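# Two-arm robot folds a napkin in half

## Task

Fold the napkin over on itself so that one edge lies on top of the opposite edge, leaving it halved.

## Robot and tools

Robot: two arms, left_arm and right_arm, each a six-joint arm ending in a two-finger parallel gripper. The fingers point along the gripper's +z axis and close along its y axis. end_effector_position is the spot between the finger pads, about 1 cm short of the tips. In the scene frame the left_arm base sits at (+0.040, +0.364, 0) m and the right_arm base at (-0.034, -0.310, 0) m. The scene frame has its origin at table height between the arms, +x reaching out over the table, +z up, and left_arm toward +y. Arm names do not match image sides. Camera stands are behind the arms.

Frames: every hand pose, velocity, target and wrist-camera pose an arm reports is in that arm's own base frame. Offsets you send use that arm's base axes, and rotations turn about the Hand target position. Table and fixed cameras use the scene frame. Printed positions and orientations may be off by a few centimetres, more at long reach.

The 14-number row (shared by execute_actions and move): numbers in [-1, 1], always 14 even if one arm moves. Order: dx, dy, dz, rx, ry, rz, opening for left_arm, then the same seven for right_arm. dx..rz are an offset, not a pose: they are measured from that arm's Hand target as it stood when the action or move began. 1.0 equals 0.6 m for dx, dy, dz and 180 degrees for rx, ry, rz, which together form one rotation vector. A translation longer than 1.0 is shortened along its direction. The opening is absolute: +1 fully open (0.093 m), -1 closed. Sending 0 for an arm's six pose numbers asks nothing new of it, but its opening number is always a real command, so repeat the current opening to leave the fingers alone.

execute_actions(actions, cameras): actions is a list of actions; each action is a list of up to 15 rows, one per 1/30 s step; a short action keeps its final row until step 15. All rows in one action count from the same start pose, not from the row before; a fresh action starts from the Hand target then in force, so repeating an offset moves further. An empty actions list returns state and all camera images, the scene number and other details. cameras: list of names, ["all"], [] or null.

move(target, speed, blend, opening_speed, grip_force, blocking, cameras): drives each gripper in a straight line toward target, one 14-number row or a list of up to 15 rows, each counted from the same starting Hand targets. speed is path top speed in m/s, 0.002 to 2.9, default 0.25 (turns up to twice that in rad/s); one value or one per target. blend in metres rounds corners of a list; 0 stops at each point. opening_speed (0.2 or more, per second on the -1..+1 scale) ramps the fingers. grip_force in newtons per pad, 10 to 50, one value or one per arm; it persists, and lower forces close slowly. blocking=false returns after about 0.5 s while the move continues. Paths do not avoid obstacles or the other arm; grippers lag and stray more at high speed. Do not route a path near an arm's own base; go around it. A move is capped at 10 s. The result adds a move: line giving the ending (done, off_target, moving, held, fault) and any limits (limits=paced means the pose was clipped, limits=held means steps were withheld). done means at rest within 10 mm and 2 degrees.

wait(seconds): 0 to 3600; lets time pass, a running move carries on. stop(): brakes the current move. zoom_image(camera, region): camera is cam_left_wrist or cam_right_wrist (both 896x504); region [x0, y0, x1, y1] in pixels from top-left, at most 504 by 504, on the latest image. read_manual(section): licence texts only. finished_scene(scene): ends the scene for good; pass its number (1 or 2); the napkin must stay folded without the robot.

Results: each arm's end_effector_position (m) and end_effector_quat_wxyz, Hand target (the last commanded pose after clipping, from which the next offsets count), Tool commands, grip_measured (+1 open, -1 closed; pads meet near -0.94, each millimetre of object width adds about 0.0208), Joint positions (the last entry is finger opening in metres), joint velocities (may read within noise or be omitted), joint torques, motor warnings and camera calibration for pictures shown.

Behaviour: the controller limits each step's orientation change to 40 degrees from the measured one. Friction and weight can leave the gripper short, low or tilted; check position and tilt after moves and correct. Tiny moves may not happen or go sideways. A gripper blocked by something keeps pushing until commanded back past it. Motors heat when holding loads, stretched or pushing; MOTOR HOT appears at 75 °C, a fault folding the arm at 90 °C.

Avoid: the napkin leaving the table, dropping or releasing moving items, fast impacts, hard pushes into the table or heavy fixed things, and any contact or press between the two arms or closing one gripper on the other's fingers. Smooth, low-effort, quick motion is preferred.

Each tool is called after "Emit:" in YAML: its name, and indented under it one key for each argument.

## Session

Emit:
execute_actions:
  actions: []
  cameras: ["all"]

Scene clock: 0.00 s.
left_arm: end_effector_position=(+0.3655, -0.2120, +0.1821) grip_measured=+1.000 end_effector_quat_wxyz=(+0.397, -0.098, +0.902, -0.139) | right_arm: end_effector_position=(+0.3185, +0.1389, +0.1969) grip_measured=+1.000 end_effector_quat_wxyz=(+0.469, +0.061, +0.852, +0.223)
Joint positions: left_arm=[-0.65 1.488 1.108 -0.369 -0.318 -0.727 0.093] | right_arm=[0.44 1.021 0.662 -0.121 0.059 0.546 0.093]
Joint velocities: within noise
Joint torques (N m): no reading
Heat: left arm: 28 °C; right arm: 29 °C.
Hand target: left_arm +0.3699, -0.2145, +0.2016; +0.417, -0.100, +0.890, -0.154 | right_arm +0.3209, +0.1395, +0.2098; +0.483, +0.060, +0.843, +0.228
Tool commands: left_gripper/opening=+1.0 right_gripper/opening=+1.0
camera_calibration:
cam_left_wrist: T_world_to_cam=[[0.04091, -0.94377, 0.32806, -0.27584], [-0.95825, -0.13005, -0.25463, 0.39835], [0.28298, -0.30395, -0.90969, 0.08567]] pos_world=[0.36876, -0.18249, 0.26986]
cam_right_wrist: T_world_to_cam=[[0.09129, -0.90483, -0.41587, 0.17311], [-0.8748, 0.12667, -0.46764, 0.38652], [0.47581, 0.40649, -0.77998, 0.02928]] pos_world=[0.30839, 0.09578, 0.27558]

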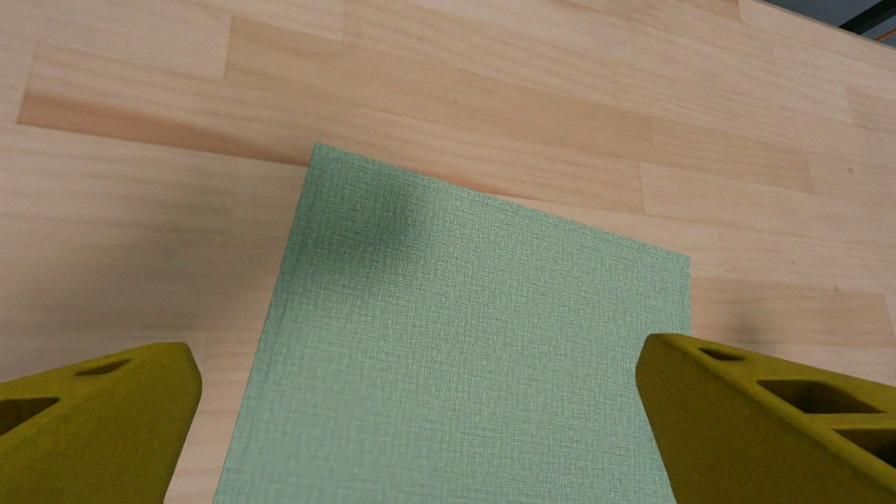

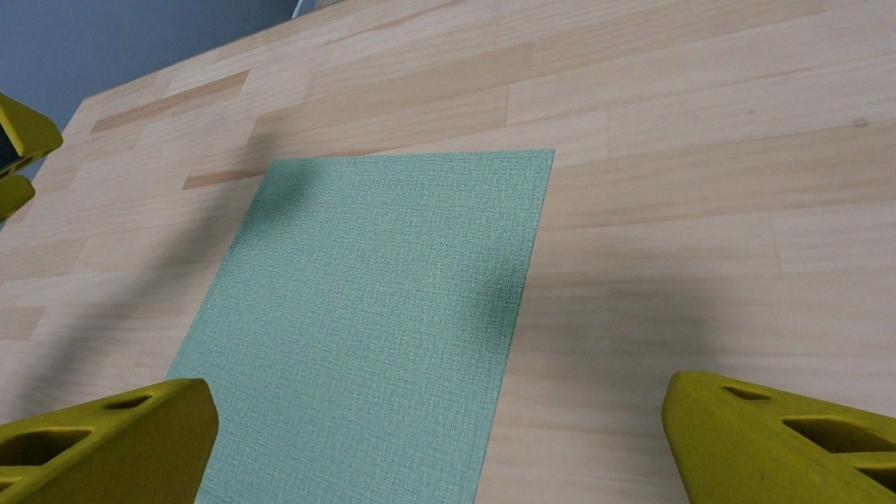

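Emit:
move:
  target: [-0.2532, 0.1075, -0.2027, 0.3292, 0.103, -0.5442, -0.2, -0.0998, 0.1358, -0.208, -0.3624, 0.1423, 0.4105, -0.2]
  speed: 0.4
  cameras: ["all"]

Scene clock: 7.20 s.
left_arm: end_effector_position=(+0.2191, -0.1524, +0.0807) grip_measured=-0.199 end_effector_quat_wxyz=(+0.042, +0.739, +0.672, +0.016) | right_arm: end_effector_position=(+0.2577, +0.2181, +0.0779) grip_measured=-0.197 end_effector_quat_wxyz=(+0.037, -0.623, +0.781, -0.008)
Joint positions: left_arm=[-0.617 1.491 1.033 -1.023 -0.014 1.051 0.036] | right_arm=[0.711 1.774 1.325 -1.049 0.018 -0.636 0.036]
Joint torques (N m): left_arm=[-0.4 -4.34 6.19 0.34 -0.07 0.12] | right_arm=[0.06 -7.28 8.54 0.23 0.01 -0.1]
Heat: left arm: 28 °C; right arm: 30 °C.
Hand target: left_arm +0.2179, -0.1500, +0.0800; +0.034, +0.744, +0.667, +0.019 | right_arm +0.2610, +0.2210, +0.0850; +0.041, -0.633, +0.773, -0.015
Off the commanded pose: left_arm 0.003 m, 1 deg | right_arm 0.008 m, 2 deg.
move: done
cam_left_wrist: T_world_to_cam=[[-0.99148, 0.11207, -0.06642, 0.23856], [0.06456, 0.86551, 0.49671, 0.10711], [0.11315, 0.48819, -0.86537, 0.20738]] pos_world=[0.20614, -0.22068, 0.1421]
cam_right_wrist: T_world_to_cam=[[0.97384, -0.21134, 0.08355, -0.21671], [-0.22668, -0.8773, 0.42304, 0.25023], [-0.01611, -0.43091, -0.90225, 0.25212]] pos_world=[0.27182, 0.28237, 0.13973]

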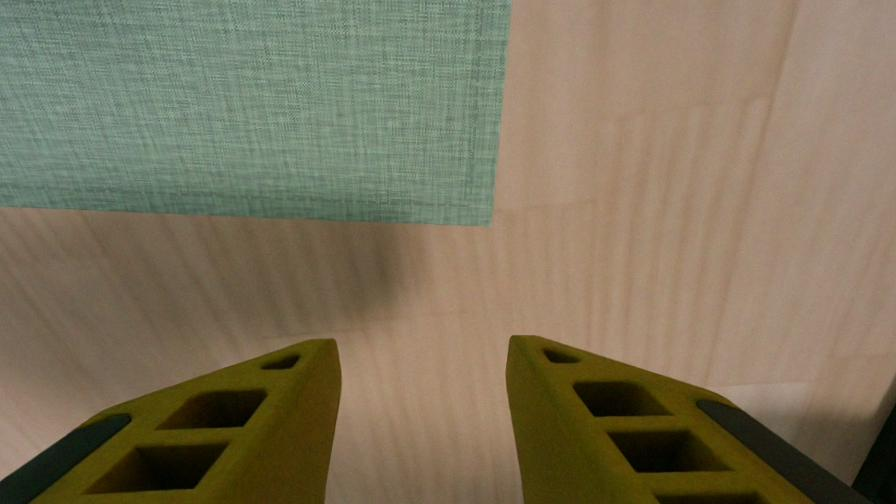

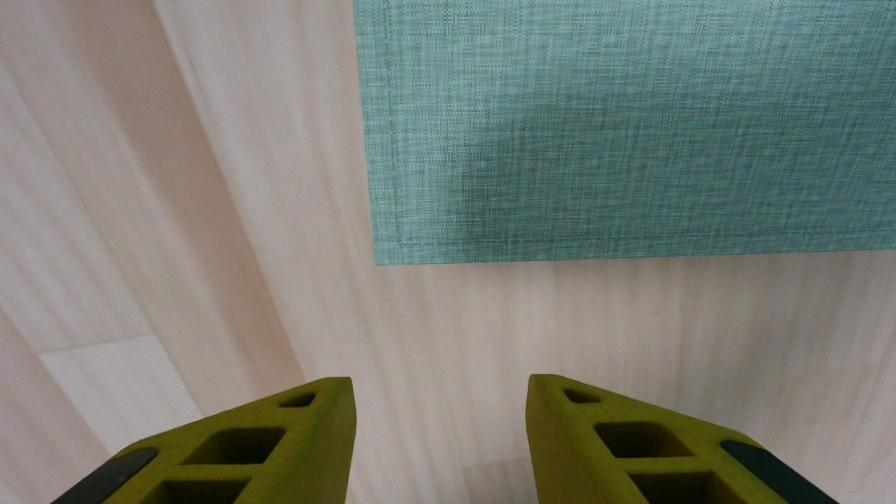

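Emit:
execute_actions:
  actions: []
  cameras: ["all"]

Scene clock: 8.73 s.
left_arm: end_effector_position=(+0.2191, -0.1524, +0.0807) grip_measured=-0.199 end_effector_quat_wxyz=(+0.042, +0.739, +0.672, +0.016) | right_arm: end_effector_position=(+0.2580, +0.2177, +0.0779) grip_measured=-0.197 end_effector_quat_wxyz=(+0.037, -0.623, +0.782, -0.008)
Joint positions: left_arm=[-0.617 1.491 1.033 -1.023 -0.014 1.051 0.036] | right_arm=[0.71 1.774 1.325 -1.049 0.018 -0.636 0.036]
Joint velocities: within noise
Joint torques (N m): left_arm=[-0.4 -4.34 6.2 0.34 -0.07 0.13] | right_arm=[0.03 -7.3 8.53 0.23 0.01 -0.1]
Heat: left arm: 28 °C; right arm: 30 °C.
Hand target: left_arm +0.2179, -0.1500, +0.0800; +0.034, +0.744, +0.667, +0.019 | right_arm +0.2610, +0.2210, +0.0850; +0.041, -0.633, +0.773, -0.015
Tool commands: left_gripper/opening=-0.2 right_gripper/opening=-0.2
Off the commanded pose: left_arm 0.003 m, 1 deg | right_arm 0.008 m, 2 deg.
camera_calibration:
cam_left_wrist: T_world_to_cam=[[-0.99148, 0.11207, -0.06642, 0.23856], [0.06456, 0.86551, 0.49671, 0.10711], [0.11315, 0.48819, -0.86537, 0.20738]] pos_world=[0.20614, -0.22068, 0.1421]
cam_right_wrist: T_world_to_cam=[[0.9735, -0.2129, 0.08353, -0.21665], [-0.22808, -0.87695, 0.42301, 0.25025], [-0.0168, -0.43085, -0.90227, 0.25213]] pos_world=[0.27222, 0.28197, 0.13973]

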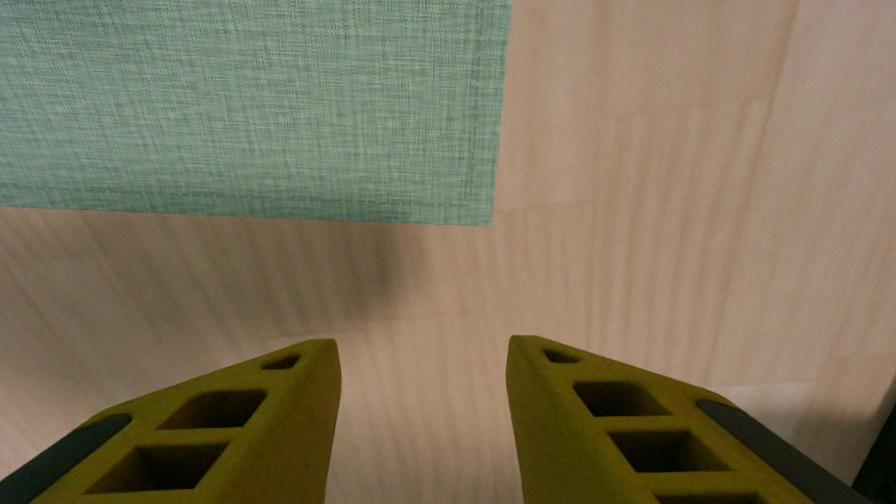

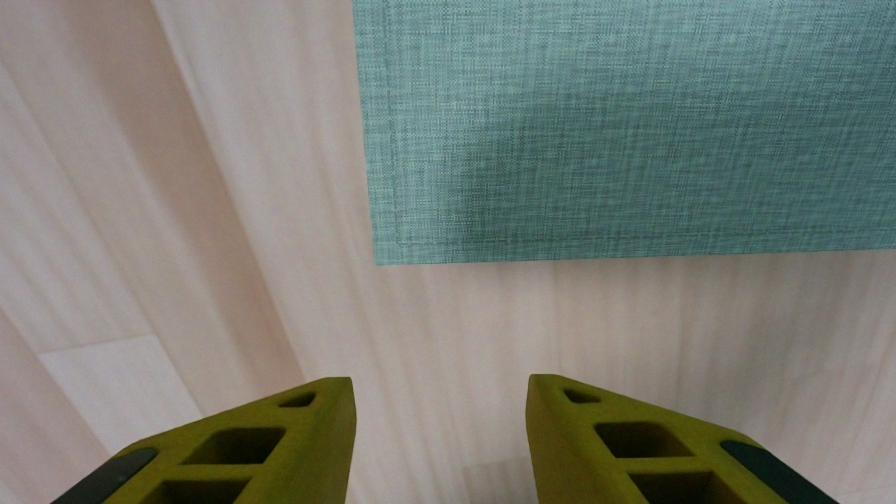

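Emit:
move:
  target: [0.01033, -0.01767, -0.10583, 0.00167, 0.01322, -0.00833, -0.2, 0.00133, 0.012, -0.09833, 0.0013, 0.00597, 0, -0.2]
  speed: 0.1
  cameras: ["all"]

Scene clock: 15.53 s.
left_arm: end_effector_position=(+0.2216, -0.1542, +0.0180) grip_measured=-0.199 end_effector_quat_wxyz=(+0.006, +0.746, +0.665, +0.009) | right_arm: end_effector_position=(+0.2573, +0.2227, +0.0259) grip_measured=-0.197 end_effector_quat_wxyz=(+0.021, -0.628, +0.777, -0.010)
Joint positions: left_arm=[-0.617 1.655 0.936 -0.836 -0.014 1.069 0.036] | right_arm=[0.724 1.869 1.231 -0.891 0.021 -0.636 0.036]
Joint torques (N m): left_arm=[-0.53 -5.26 5.09 0.67 0.18 0.13] | right_arm=[0.31 -7.95 5.42 0.68 -0.13 -0.01]
Heat: left arm: 29 °C; right arm: 31 °C.
Hand target: left_arm +0.2241, -0.1606, +0.0165; +0.018, +0.753, +0.658, +0.005 | right_arm +0.2618, +0.2282, +0.0260; +0.035, -0.633, +0.773, -0.007
Off the commanded pose: left_arm 0.007 m, 2 deg | right_arm 0.007 m, 2 deg.
move: done
cam_left_wrist: T_world_to_cam=[[-0.99127, 0.13184, -0.00184, 0.23889], [0.11095, 0.84155, 0.52866, 0.12501], [0.07125, 0.52384, -0.84883, 0.16817]] pos_world=[0.21096, -0.22479, 0.0771]
cam_right_wrist: T_world_to_cam=[[0.9779, -0.19787, 0.06755, -0.21464], [-0.20696, -0.87012, 0.44727, 0.26887], [-0.02972, -0.45137, -0.89184, 0.21492]] pos_world=[0.27193, 0.28848, 0.08591]

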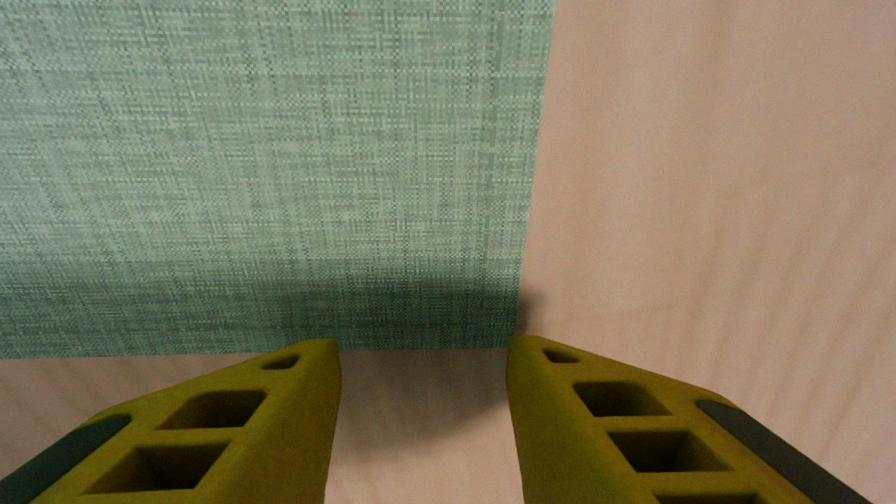

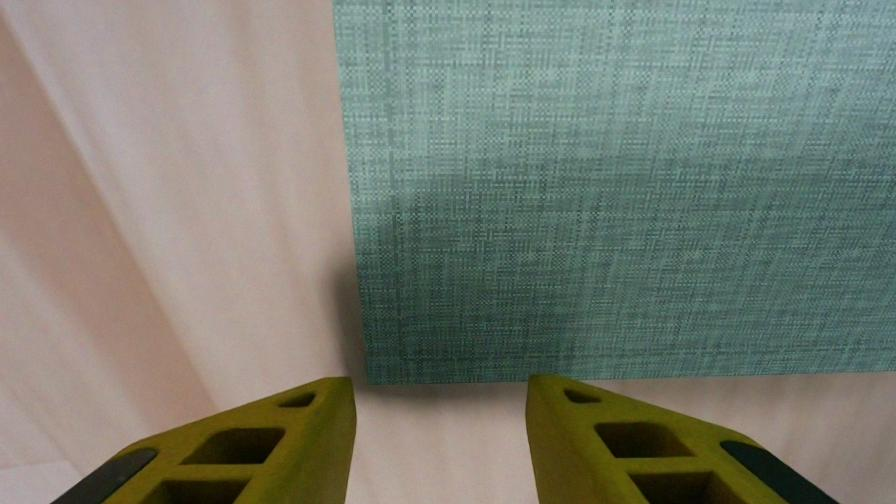

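Emit:
move:
  target: [-0.00967, -0.00583, -0.0125, -0.0007, -0.0055, 0, -0.2, -0.00467, 0.001, -0.02667, 0, 0, 0, -0.2]
  speed: 0.05
  cameras: ["all"]

Scene clock: 19.40 s.
left_arm: end_effector_position=(+0.2146, -0.1564, +0.0105) grip_measured=-0.199 end_effector_quat_wxyz=(+0.006, +0.753, +0.658, +0.009) | right_arm: end_effector_position=(+0.2548, +0.2208, +0.0143) grip_measured=-0.197 end_effector_quat_wxyz=(+0.018, -0.629, +0.777, -0.007)
Joint positions: left_arm=[-0.64 1.655 0.902 -0.803 -0.015 1.066 0.036] | right_arm=[0.722 1.882 1.197 -0.851 0.016 -0.639 0.036]
Joint torques (N m): left_arm=[-0.65 -5.85 4.31 0.87 0.09 -0.06] | right_arm=[0.32 -7.23 4.41 0.9 -0.12 0.07]
Heat: left arm: 29 °C; right arm: 31 °C.
Hand target: left_arm +0.2183, -0.1641, +0.0090; +0.025, +0.753, +0.657, +0.011 | right_arm +0.2590, +0.2288, +0.0100; +0.035, -0.633, +0.773, -0.007
Off the commanded pose: left_arm 0.009 m, 2 deg | right_arm 0.010 m, 2 deg.
move: done
cam_left_wrist: T_world_to_cam=[[-0.98845, 0.15157, -0.00122, 0.23472], [0.12786, 0.83808, 0.53036, 0.12744], [0.08141, 0.52408, -0.84777, 0.16124]] pos_world=[0.20258, -0.22688, 0.06939]
cam_right_wrist: T_world_to_cam=[[0.97873, -0.1961, 0.06019, -0.21225], [-0.20199, -0.87018, 0.44944, 0.27056], [-0.03576, -0.45204, -0.89128, 0.20524]] pos_world=[0.26973, 0.28659, 0.0741]

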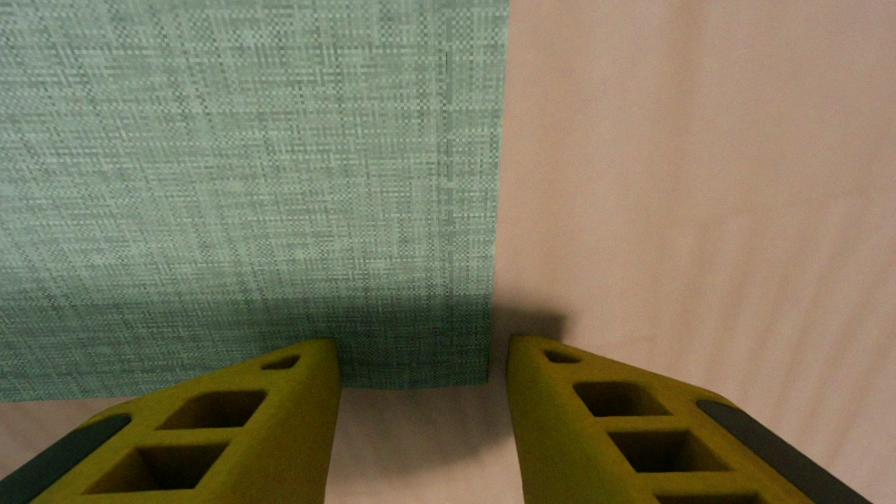

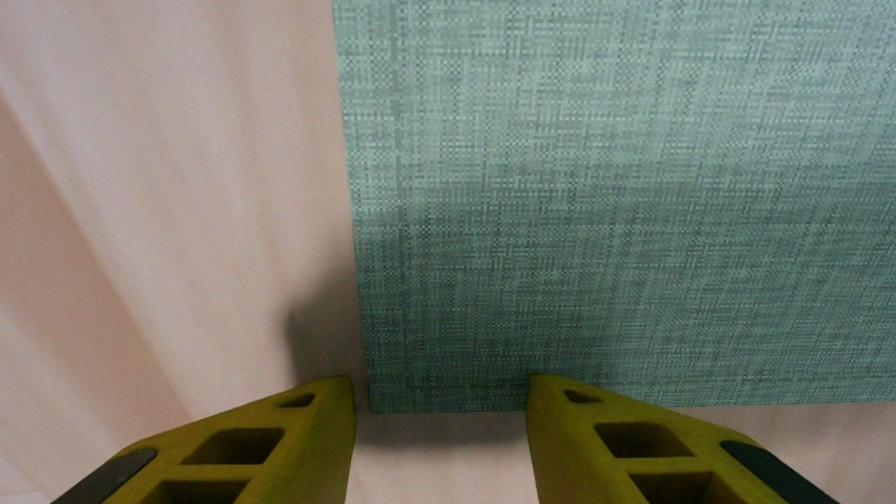

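Emit:
zoom_image:
  camera: "cam_left_wrist"
  region: [250, 230, 600, 430]

Emit:
zoom_image:
  camera: "cam_right_wrist"
  region: [260, 280, 610, 480]

Scaled by 1.440 from the camera's image (finer frame: 1280x720).

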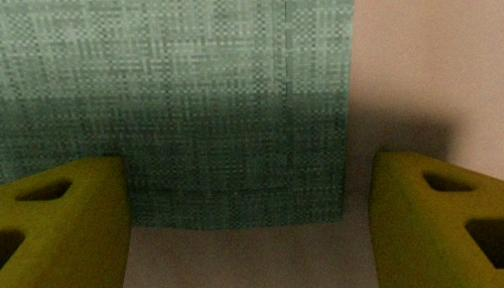

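Scaled by 1.440 from the camera's image (finer frame: 1280x720).

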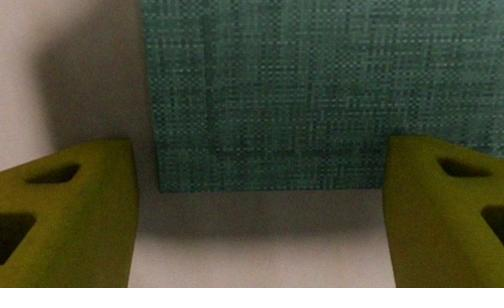

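Emit:
move:
  target:
    - [0.00117, 0.00183, 0.01083, -0.00139, -0.01102, 0, -0.2, 0, 0.007, 0.015, 0, 0, 0, -0.2]
    - [0.00117, 0.00183, -0.00167, -0.00139, -0.01102, 0, -0.2, 0, 0.007, -0.0025, 0, 0, 0, -0.2]
  speed: 0.05
  cameras: ["all"]

Scene clock: 23.97 s.
left_arm: end_effector_position=(+0.2143, -0.1563, +0.0103) grip_measured=-0.199 end_effector_quat_wxyz=(+0.014, +0.754, +0.656, +0.016) | right_arm: end_effector_position=(+0.2546, +0.2210, +0.0143) grip_measured=-0.197 end_effector_quat_wxyz=(+0.018, -0.633, +0.774, -0.011)
Joint positions: left_arm=[-0.646 1.638 0.882 -0.782 -0.025 1.064 0.036] | right_arm=[0.727 1.882 1.197 -0.851 0.024 -0.644 0.036]
Joint torques (N m): left_arm=[-0.68 -6.32 3.22 1.12 -0.02 -0.08] | right_arm=[0.68 -6.22 5.2 0.93 -0.11 0.17]
Heat: left arm: 29 °C; right arm: 31 °C.
Hand target: left_arm +0.2190, -0.1630, +0.0080; +0.038, +0.753, +0.657, +0.023 | right_arm +0.2590, +0.2330, +0.0085; +0.035, -0.633, +0.773, -0.007
Off the commanded pose: left_arm 0.009 m, 3 deg | right_arm 0.014 m, 2 deg.
move: off_target (left_arm, right_arm)
cam_left_wrist: T_world_to_cam=[[-0.98756, 0.15575, -0.02178, 0.23499], [0.12072, 0.83952, 0.52974, 0.12924], [0.10079, 0.52052, -0.84788, 0.15631]] pos_world=[0.20071, -0.22646, 0.06918]
cam_right_wrist: T_world_to_cam=[[0.98011, -0.18702, 0.06643, -0.21457], [-0.19661, -0.86926, 0.45357, 0.2691], [-0.02708, -0.45761, -0.88874, 0.20436]] pos_world=[0.26874, 0.2873, 0.07382]

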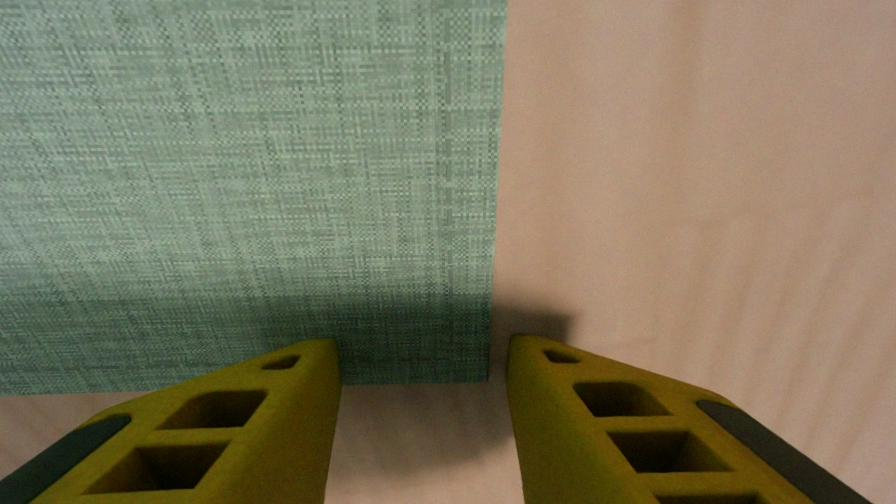

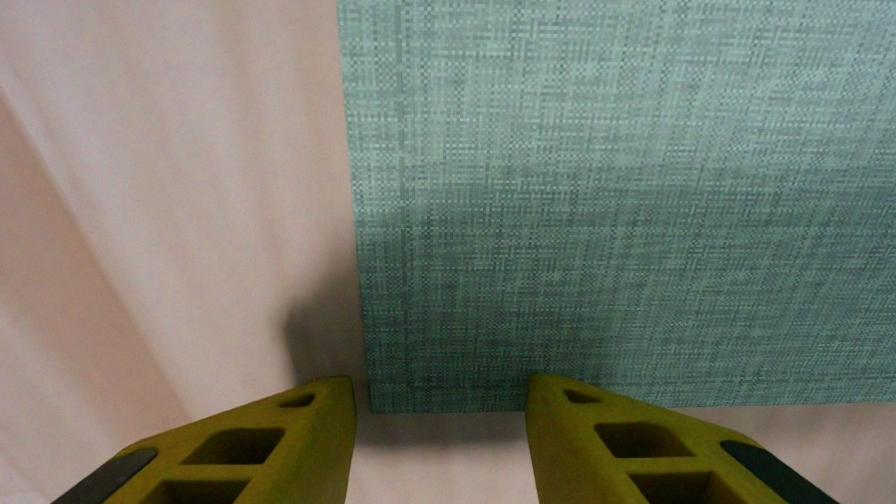

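Emit:
move:
  target:
    - [0, 0, 0, 0, 0, 0, -0.2, 0.00167, 0.0005, 0.0525, 0, 0, 0, -0.2]
    - [0, 0, 0, 0, 0, 0, -0.2, 0.00033, -0.0015, -0.00167, 0, 0, 0, -0.2]
  speed: [0.08, 0.06]
  cameras: ["all"]

Scene clock: 27.13 s.
left_arm: end_effector_position=(+0.2143, -0.1563, +0.0103) grip_measured=-0.199 end_effector_quat_wxyz=(+0.014, +0.754, +0.656, +0.016) | right_arm: end_effector_position=(+0.2532, +0.2246, +0.0140) grip_measured=-0.197 end_effector_quat_wxyz=(+0.017, -0.635, +0.772, -0.007)
Joint positions: left_arm=[-0.646 1.638 0.882 -0.782 -0.025 1.064 0.036] | right_arm=[0.733 1.889 1.207 -0.856 0.015 -0.644 0.036]
Joint torques (N m): left_arm=[-0.66 -6.34 3.23 1.12 -0.02 -0.08] | right_arm=[0.18 -6.93 4.04 1 -0.11 0.14]
Heat: left arm: 29 °C; right arm: 31 °C.
Hand target: left_arm +0.2190, -0.1630, +0.0080; +0.038, +0.753, +0.657, +0.023 | right_arm +0.2592, +0.2321, +0.0075; +0.035, -0.633, +0.773, -0.007
Off the commanded pose: left_arm 0.009 m, 3 deg | right_arm 0.012 m, 2 deg.
move: off_target (right_arm)
cam_left_wrist: T_world_to_cam=[[-0.98756, 0.15575, -0.02178, 0.23499], [0.12072, 0.83952, 0.52974, 0.12924], [0.10079, 0.52052, -0.84788, 0.15631]] pos_world=[0.20071, -0.22646, 0.06918]
cam_right_wrist: T_world_to_cam=[[0.98182, -0.18095, 0.05725, -0.2141], [-0.18713, -0.87269, 0.45098, 0.2705], [-0.03164, -0.4535, -0.8907, 0.20594]] pos_world=[0.26735, 0.29072, 0.07369]

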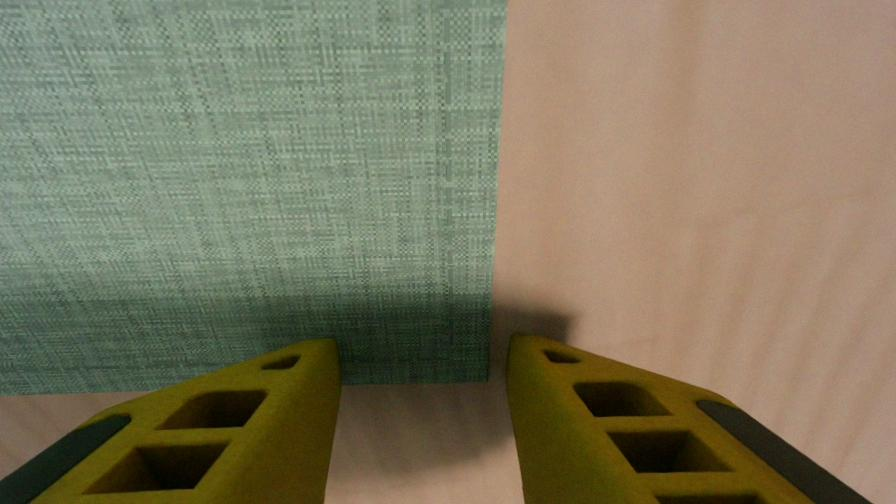

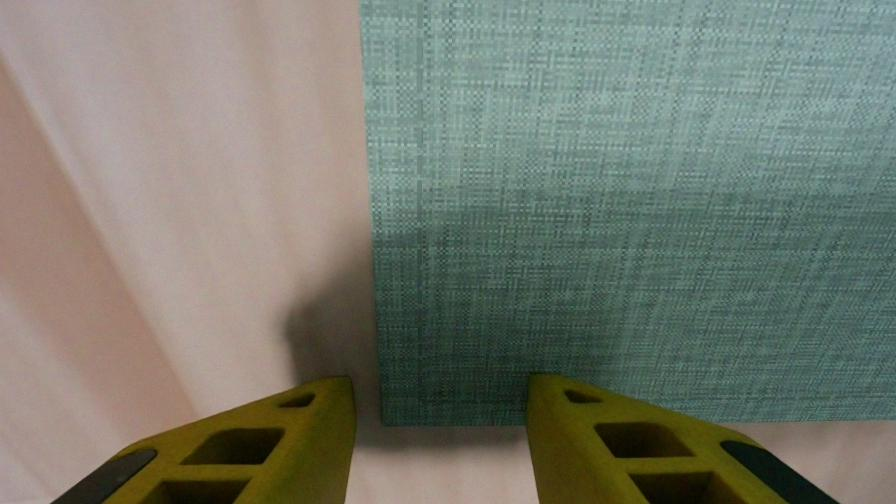

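Emit:
move:
  target: [0.02478, -0.00325, 0, 0, 0, 0, -0.6, 0.02768, -0.00603, -0.0025, 0, 0, 0, -0.6]
  speed: 0.021
  opening_speed: 0.5
  cameras: ["all"]

Scene clock: 29.33 s.
left_arm: end_effector_position=(+0.2133, -0.1572, +0.0101) grip_measured=-0.598 end_effector_quat_wxyz=(+0.011, +0.755, +0.656, +0.011) | right_arm: end_effector_position=(+0.2580, +0.2257, +0.0140) grip_measured=-0.598 end_effector_quat_wxyz=(+0.018, -0.633, +0.774, +0.000)
Joint positions: left_arm=[-0.646 1.644 0.888 -0.79 -0.017 1.064 0.016] | right_arm=[0.719 1.901 1.223 -0.857 0.001 -0.652 0.017]
Joint torques (N m): left_arm=[1.05 -3.1 6.9 1.12 0 0.12] | right_arm=[-1.7 -4.98 6.54 0.95 0 -0.12]
Heat: left arm: 29 °C; right arm: 31 °C.
Hand target: left_arm +0.2339, -0.1649, +0.0080; +0.038, +0.753, +0.657, +0.023 | right_arm +0.2758, +0.2285, +0.0060; +0.035, -0.633, +0.773, -0.007
Off the commanded pose: left_arm 0.022 m, 3 deg | right_arm 0.020 m, 2 deg.
move: off_target (left_arm, right_arm)
cam_left_wrist: T_world_to_cam=[[-0.9877, 0.15596, -0.0114, 0.23411], [0.12659, 0.84025, 0.52722, 0.12906], [0.0918, 0.51929, -0.84965, 0.1585]] pos_world=[0.20034, -0.22726, 0.0693]
cam_right_wrist: T_world_to_cam=[[0.98113, -0.1872, 0.04839, -0.21691], [-0.18912, -0.87703, 0.44165, 0.27396], [-0.04024, -0.44247, -0.89588, 0.20646]] pos_world=[0.27293, 0.29101, 0.07446]

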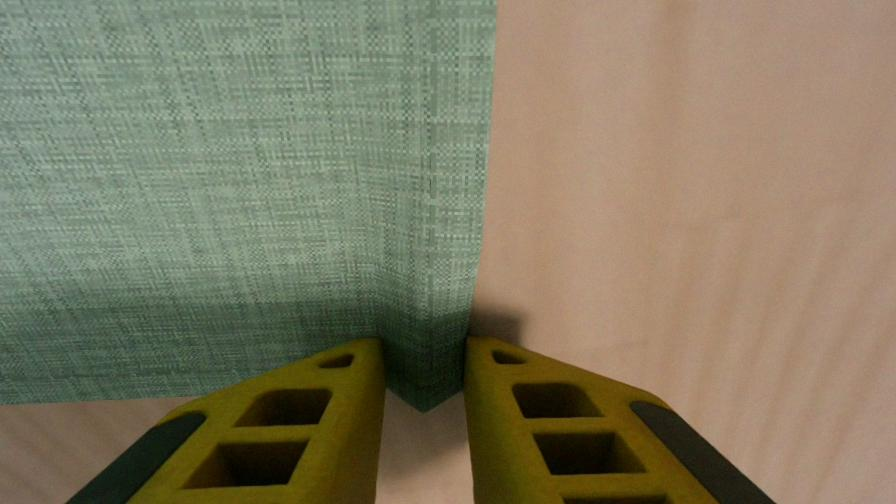

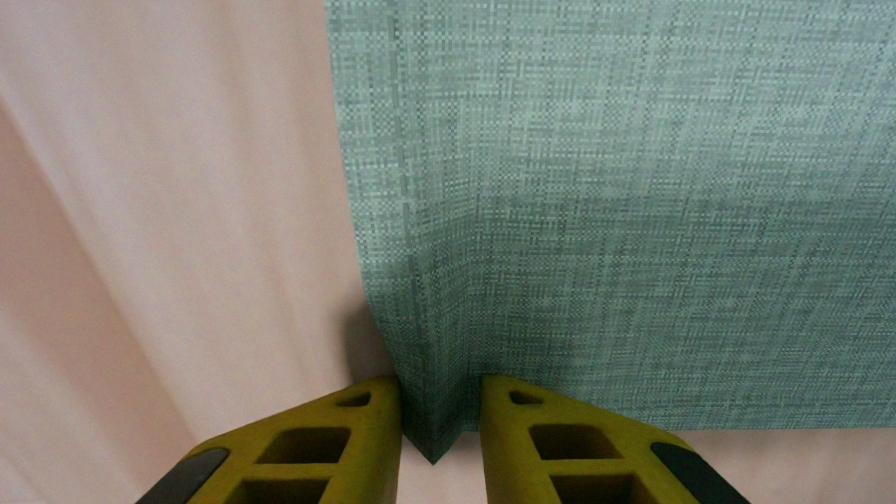

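Emit:
move:
  target: [0.0066, -0.00087, 0, -0.00108, -0.00826, 0, -1, 0.00651, -0.00142, 0, -0.00118, -0.00543, 0, -1]
  speed: 0.01
  opening_speed: 0.4
  cameras: ["all"]

Scene clock: 31.93 s.
left_arm: end_effector_position=(+0.2205, -0.1587, +0.0104) grip_measured=-0.989 end_effector_quat_wxyz=(+0.023, +0.753, +0.657, +0.021) | right_arm: end_effector_position=(+0.2624, +0.2249, +0.0142) grip_measured=-0.982 end_effector_quat_wxyz=(+0.022, -0.632, +0.775, -0.002)
Joint positions: left_arm=[-0.643 1.644 0.888 -0.762 -0.031 1.064 0] | right_arm=[0.711 1.905 1.228 -0.851 0.006 -0.656 0]
Joint torques (N m): left_arm=[0.64 -3.6 6.19 1.18 -0.08 0.12] | right_arm=[-1.14 -5.3 6.06 1.02 0.09 -0.11]
Heat: left arm: 29 °C; right arm: 31 °C.
Hand target: left_arm +0.2379, -0.1654, +0.0080; +0.047, +0.752, +0.656, +0.031 | right_arm +0.2797, +0.2276, +0.0060; +0.041, -0.633, +0.773, -0.014
Off the commanded pose: left_arm 0.019 m, 3 deg | right_arm 0.019 m, 3 deg.
move: off_target (left_arm, right_arm)
cam_left_wrist: T_world_to_cam=[[-0.98743, 0.15226, -0.04231, 0.24121], [0.10754, 0.84362, 0.52606, 0.13404], [0.11579, 0.5149, -0.84939, 0.15293]] pos_world=[0.20606, -0.22855, 0.06959]
cam_right_wrist: T_world_to_cam=[[0.98005, -0.19044, 0.05685, -0.22041], [-0.19587, -0.87703, 0.4387, 0.27587], [-0.03369, -0.44108, -0.89684, 0.20436]] pos_world=[0.27693, 0.29011, 0.07478]

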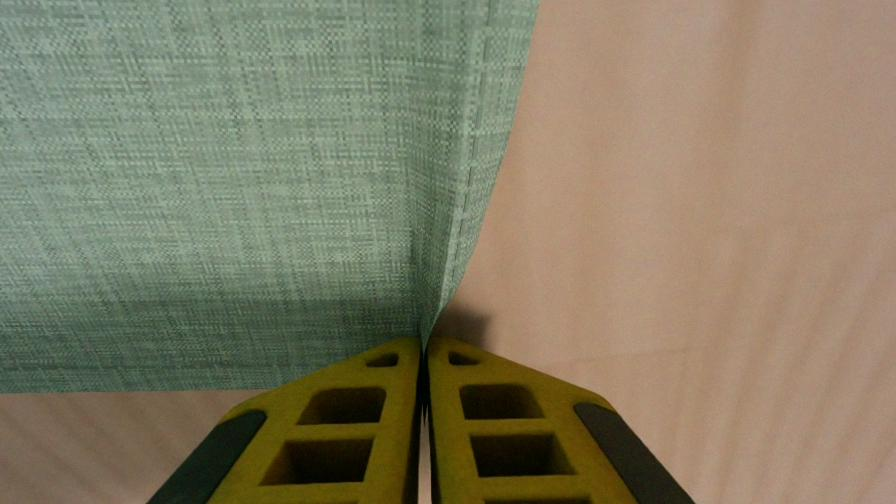

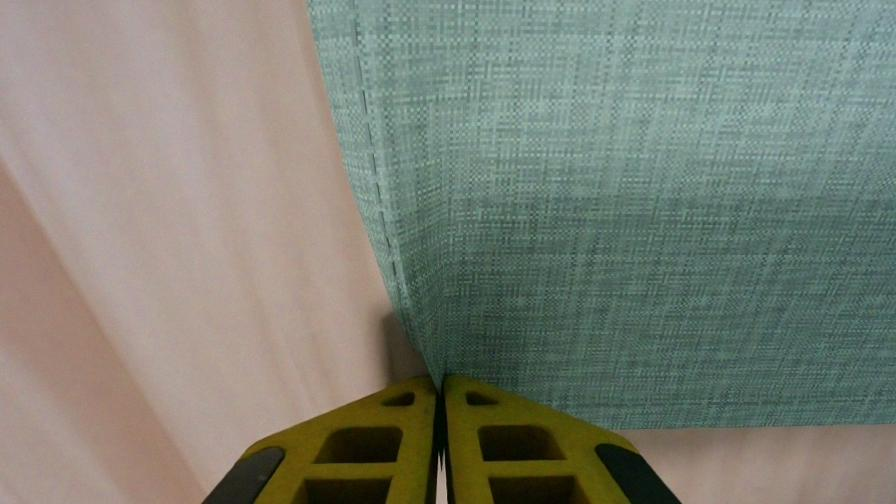

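Emit:
move:
  target:
    - [0.06217, 0.001, 0.13067, 0, 0, 0, -1, 0.06083, -0.0235, 0.142, -0.00116, -0.00543, 0, -1]
    - [0.20467, -0.01467, 0.20733, -0.00244, -0.02209, 0, -1, 0.201, -0.05333, 0.21867, -0.00693, -0.0326, 0, -1]
    - [0.33383, -0.029, 0.159, -0.0055, -0.0497, 0, -1, 0.32817, -0.0805, 0.172, -0.01271, -0.05977, 0, -1]
  speed: 0.15
  blend: [0.032, 0.032, 0]
  cameras: ["all"]

Scene clock: 40.43 s.
left_arm: end_effector_position=(+0.4195, -0.1823, +0.0932) grip_measured=-0.989 end_effector_quat_wxyz=(+0.080, +0.753, +0.650, +0.064) | right_arm: end_effector_position=(+0.4678, +0.1833, +0.1003) grip_measured=-0.983 end_effector_quat_wxyz=(+0.090, -0.629, +0.769, -0.075)
Joint positions: left_arm=[-0.428 2.117 1.842 -1.096 -0.049 1.293 0] | right_arm=[0.405 2.322 2.201 -1.235 0.093 -0.977 0]
Joint torques (N m): left_arm=[0.51 -9.69 9.61 1.1 -0.11 0.12] | right_arm=[-0.62 -11.92 8.84 0.73 0.07 -0.08]
Heat: left arm: 30 °C; right arm: 32 °C.
Hand target: left_arm +0.4382, -0.1828, +0.1034; +0.105, +0.747, +0.651, +0.084 | right_arm +0.4766, +0.1793, +0.1092; +0.100, -0.630, +0.765, -0.089
Off the commanded pose: left_arm 0.021 m, 4 deg | right_arm 0.013 m, 2 deg.
move: off_target (left_arm, right_arm)
cam_left_wrist: T_world_to_cam=[[-0.96965, 0.15871, -0.18598, 0.4519], [0.04237, 0.85823, 0.51151, 0.12031], [0.2408, 0.48811, -0.83891, 0.154]] pos_world=[0.396, -0.25015, 0.1517]
cam_right_wrist: T_world_to_cam=[[0.94951, -0.18537, 0.25313, -0.44093], [-0.27957, -0.86605, 0.41448, 0.28137], [0.14239, -0.46432, -0.87415, 0.18985]] pos_world=[0.47029, 0.2501, 0.16095]

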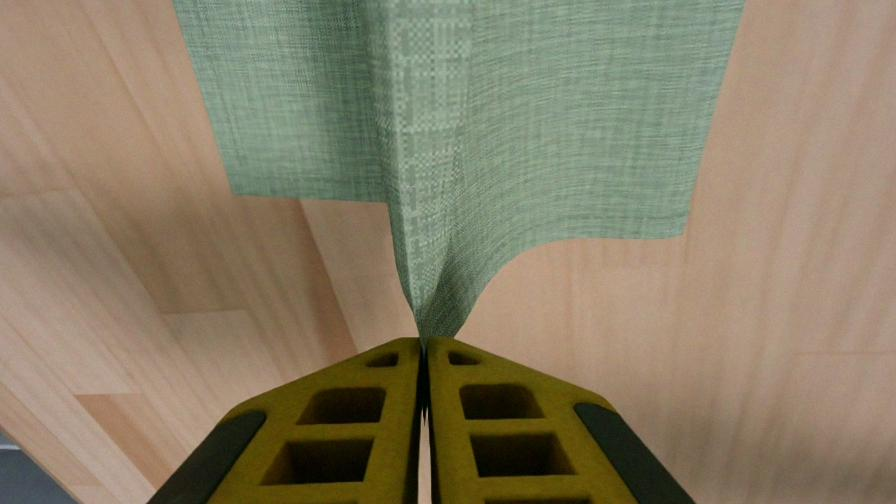

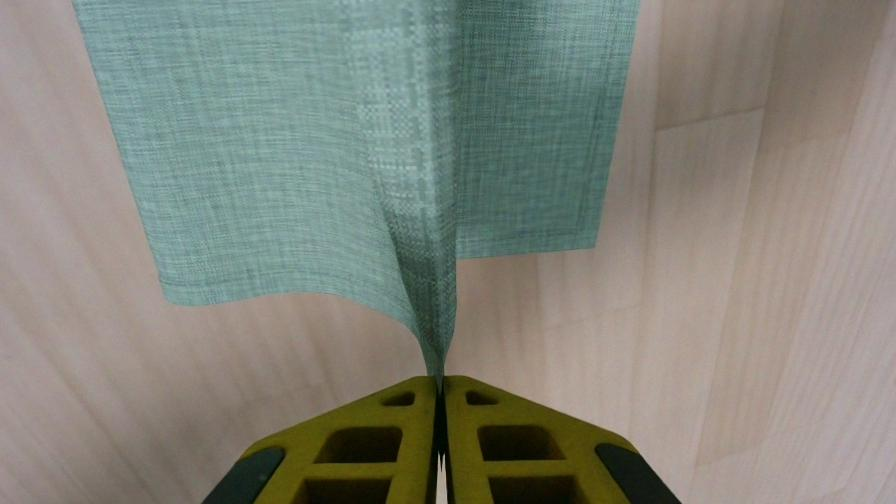

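Emit:
move:
  target:
    - [0.05083, -0.01767, -0.04733, 0, 0, 0, -1, 0.03983, -0.01233, -0.04533, 0, 0, 0, -1]
    - [0.07033, -0.02333, -0.105, 0, 0, 0, -1, 0.053, -0.01683, -0.09867, 0, 0, 0, -1]
  speed: 0.12
  blend: [0.02, 0]
  cameras: ["all"]

Scene clock: 46.67 s.
left_arm: end_effector_position=(+0.4600, -0.1957, +0.0294) grip_measured=-0.989 end_effector_quat_wxyz=(+0.076, +0.753, +0.650, +0.066) | right_arm: end_effector_position=(+0.4995, +0.1720, +0.0499) grip_measured=-0.983 end_effector_quat_wxyz=(+0.089, -0.628, +0.769, -0.080)
Joint positions: left_arm=[-0.42 2.339 1.954 -0.992 -0.054 1.302 0] | right_arm=[0.362 2.449 2.224 -1.126 0.095 -1.018 0]
Joint torques (N m): left_arm=[0.68 -11.3 9.58 1.13 -0.08 0.12] | right_arm=[-0.88 -12.77 6.04 1.08 -0.04 -0.08]
Heat: left arm: 31 °C; right arm: 34 °C.
Hand target: left_arm +0.4804, -0.1968, +0.0404; +0.105, +0.747, +0.651, +0.084 | right_arm +0.5084, +0.1692, +0.0500; +0.100, -0.630, +0.765, -0.089
Off the commanded pose: left_arm 0.023 m, 4 deg | right_arm 0.009 m, 2 deg.
move: off_target (left_arm); blend cut to 0.0183 m at target 1
cam_left_wrist: T_world_to_cam=[[-0.9702, 0.16074, -0.18132, 0.48189], [0.04454, 0.85385, 0.51861, 0.16072], [0.23818, 0.49508, -0.83557, 0.09975]] pos_world=[0.43661, -0.26407, 0.08737]
cam_right_wrist: T_world_to_cam=[[0.94777, -0.18591, 0.25917, -0.45978], [-0.28414, -0.86129, 0.42124, 0.30241], [0.14491, -0.47288, -0.86913, 0.13599]] pos_world=[0.50199, 0.2393, 0.10997]

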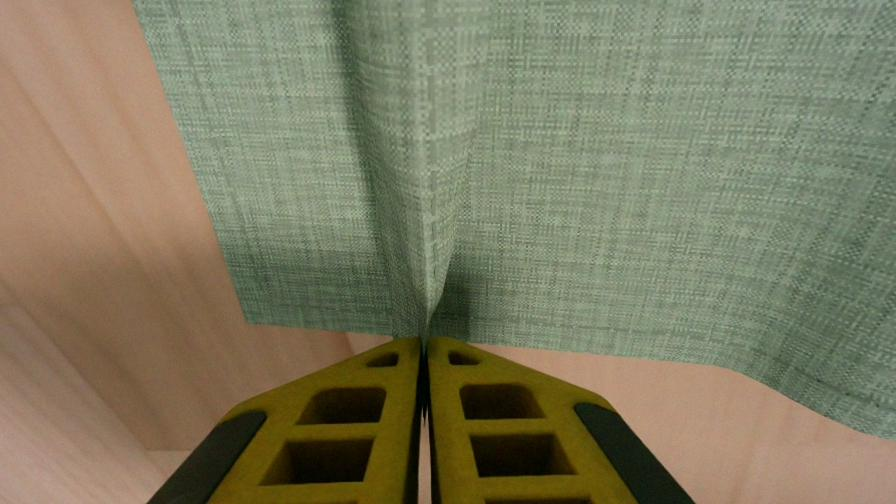

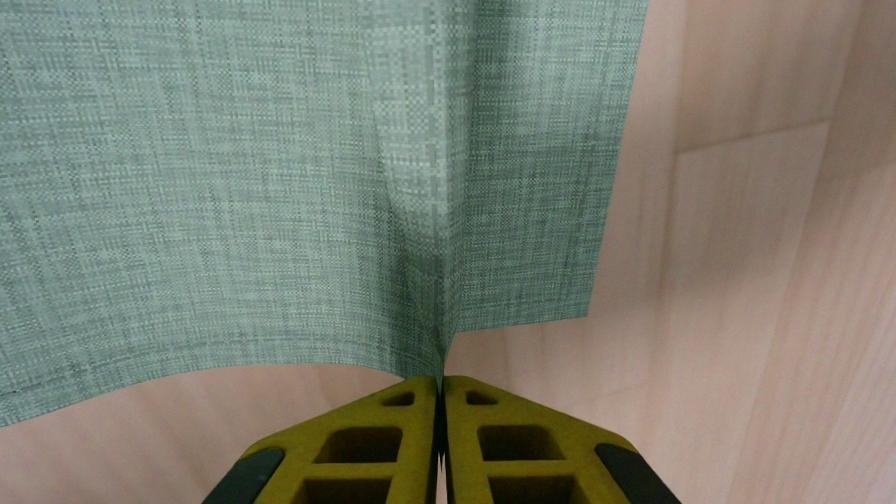

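Emit:
move:
  target: [0.03417, 0.00417, -0.01, 0, 0, 0, -1, 0.0275, -0.01567, -0.03333, 0, 0, 0, -1]
  speed: 0.08
  cameras: ["all"]

Scene clock: 52.97 s.
left_arm: end_effector_position=(+0.4915, -0.1987, +0.0278) grip_measured=-0.989 end_effector_quat_wxyz=(+0.100, +0.750, +0.649, +0.075) | right_arm: end_effector_position=(+0.5107, +0.1613, +0.0227) grip_measured=-0.983 end_effector_quat_wxyz=(+0.079, -0.629, +0.769, -0.079)
Joint positions: left_arm=[-0.399 2.43 2.097 -0.992 -0.046 1.322 0] | right_arm=[0.336 2.52 2.248 -1.096 0.095 -1.044 0]
Joint torques (N m): left_arm=[0.64 -11.55 9.73 0.71 0 0.12] | right_arm=[-0.87 -12.72 8.79 0.96 -0.11 -0.09]
Heat: left arm: 32 °C; right arm: 35 °C.
Hand target: left_arm +0.5009, -0.1943, +0.0344; +0.105, +0.747, +0.651, +0.084 | right_arm +0.5249, +0.1598, +0.0300; +0.100, -0.630, +0.765, -0.089
Off the commanded pose: left_arm 0.012 m, 1 deg | right_arm 0.016 m, 3 deg.
move: off_target (left_arm, right_arm)
cam_left_wrist: T_world_to_cam=[[-0.96088, 0.15559, -0.22912, 0.50838], [0.02095, 0.86574, 0.50005, 0.17713], [0.27616, 0.47569, -0.83513, 0.0699]] pos_world=[0.46548, -0.2657, 0.08628]
cam_right_wrist: T_world_to_cam=[[0.95176, -0.18362, 0.24584, -0.4674], [-0.27775, -0.85605, 0.43593, 0.30342], [0.13041, -0.48318, -0.86576, 0.1146]] pos_world=[0.51419, 0.22929, 0.08185]

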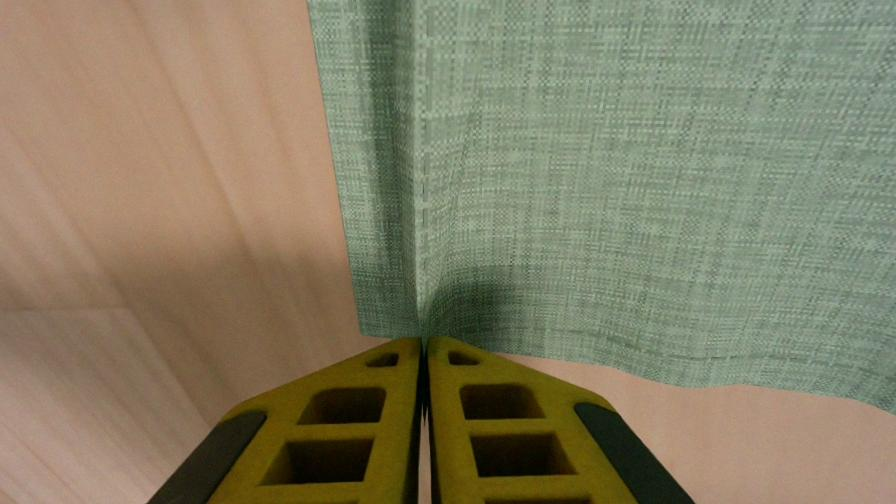

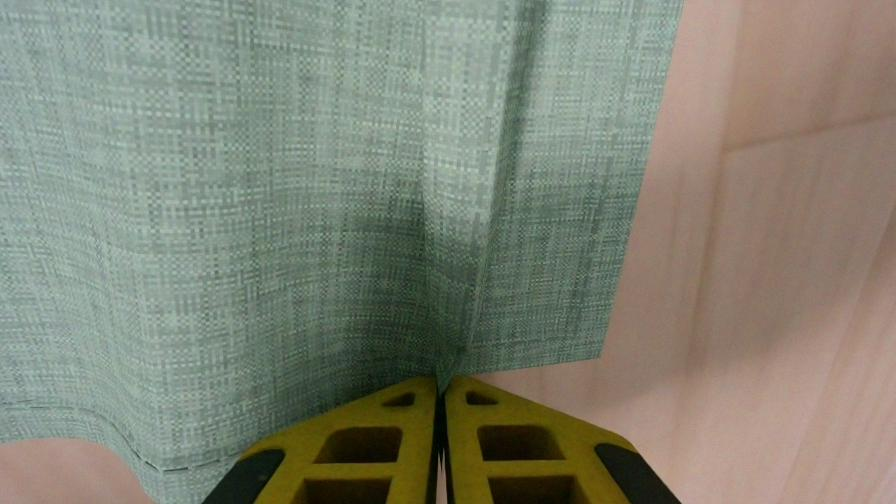

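Emit:
move:
  target: [-0.03133, 0.00633, -0.004, 0, 0, 0, -1, 0, 0, 0, 0, 0, 0, -1]
  speed: 0.06
  cameras: ["all"]

Scene clock: 55.13 s.
left_arm: end_effector_position=(+0.4781, -0.1931, +0.0142) grip_measured=-0.989 end_effector_quat_wxyz=(+0.089, +0.752, +0.649, +0.070) | right_arm: end_effector_position=(+0.5107, +0.1613, +0.0227) grip_measured=-0.983 end_effector_quat_wxyz=(+0.079, -0.629, +0.769, -0.079)
Joint positions: left_arm=[-0.399 2.394 1.985 -0.94 -0.046 1.324 0] | right_arm=[0.336 2.52 2.248 -1.096 0.095 -1.044 0]
Joint torques (N m): left_arm=[-0.08 -16.35 4.67 0.95 -0.03 0.03] | right_arm=[-0.87 -12.74 8.79 0.96 -0.11 -0.09]
Heat: left arm: 33 °C; right arm: 37 °C.
Hand target: left_arm +0.4821, -0.1905, +0.0320; +0.105, +0.747, +0.651, +0.084 | right_arm +0.5249, +0.1598, +0.0300; +0.100, -0.630, +0.765, -0.089
Off the commanded pose: left_arm 0.018 m, 3 deg | right_arm 0.016 m, 3 deg.
move: off_target (left_arm)
cam_left_wrist: T_world_to_cam=[[-0.96555, 0.15916, -0.20588, 0.49415], [0.03355, 0.86069, 0.50802, 0.17224], [0.25805, 0.48361, -0.83638, 0.06977]] pos_world=[0.45334, -0.26063, 0.07259]
cam_right_wrist: T_world_to_cam=[[0.95176, -0.18362, 0.24584, -0.4674], [-0.27775, -0.85605, 0.43593, 0.30342], [0.13041, -0.48318, -0.86576, 0.1146]] pos_world=[0.51419, 0.22929, 0.08185]

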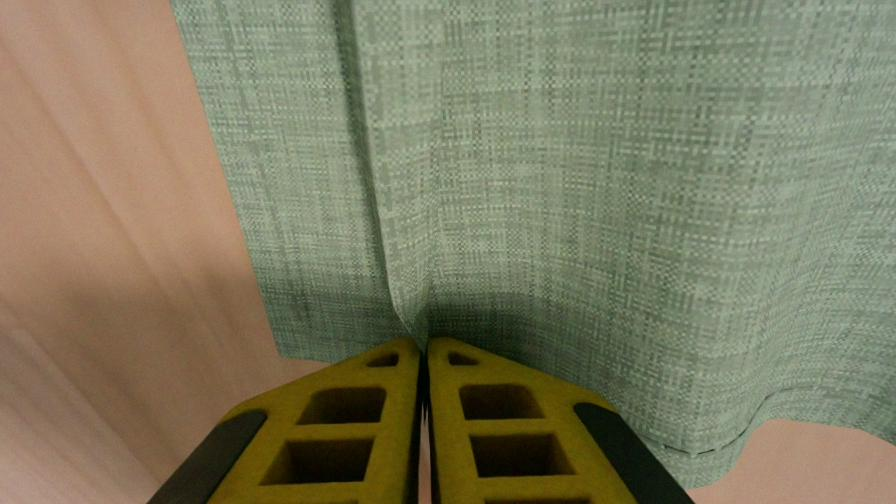

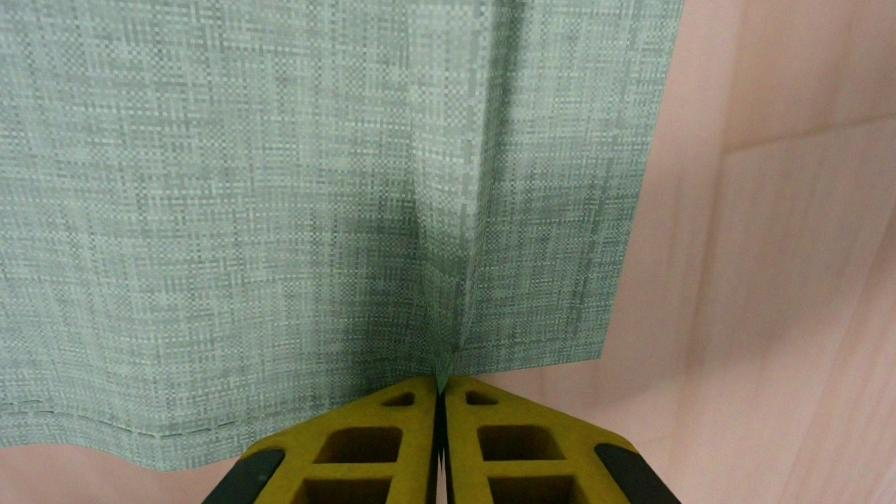

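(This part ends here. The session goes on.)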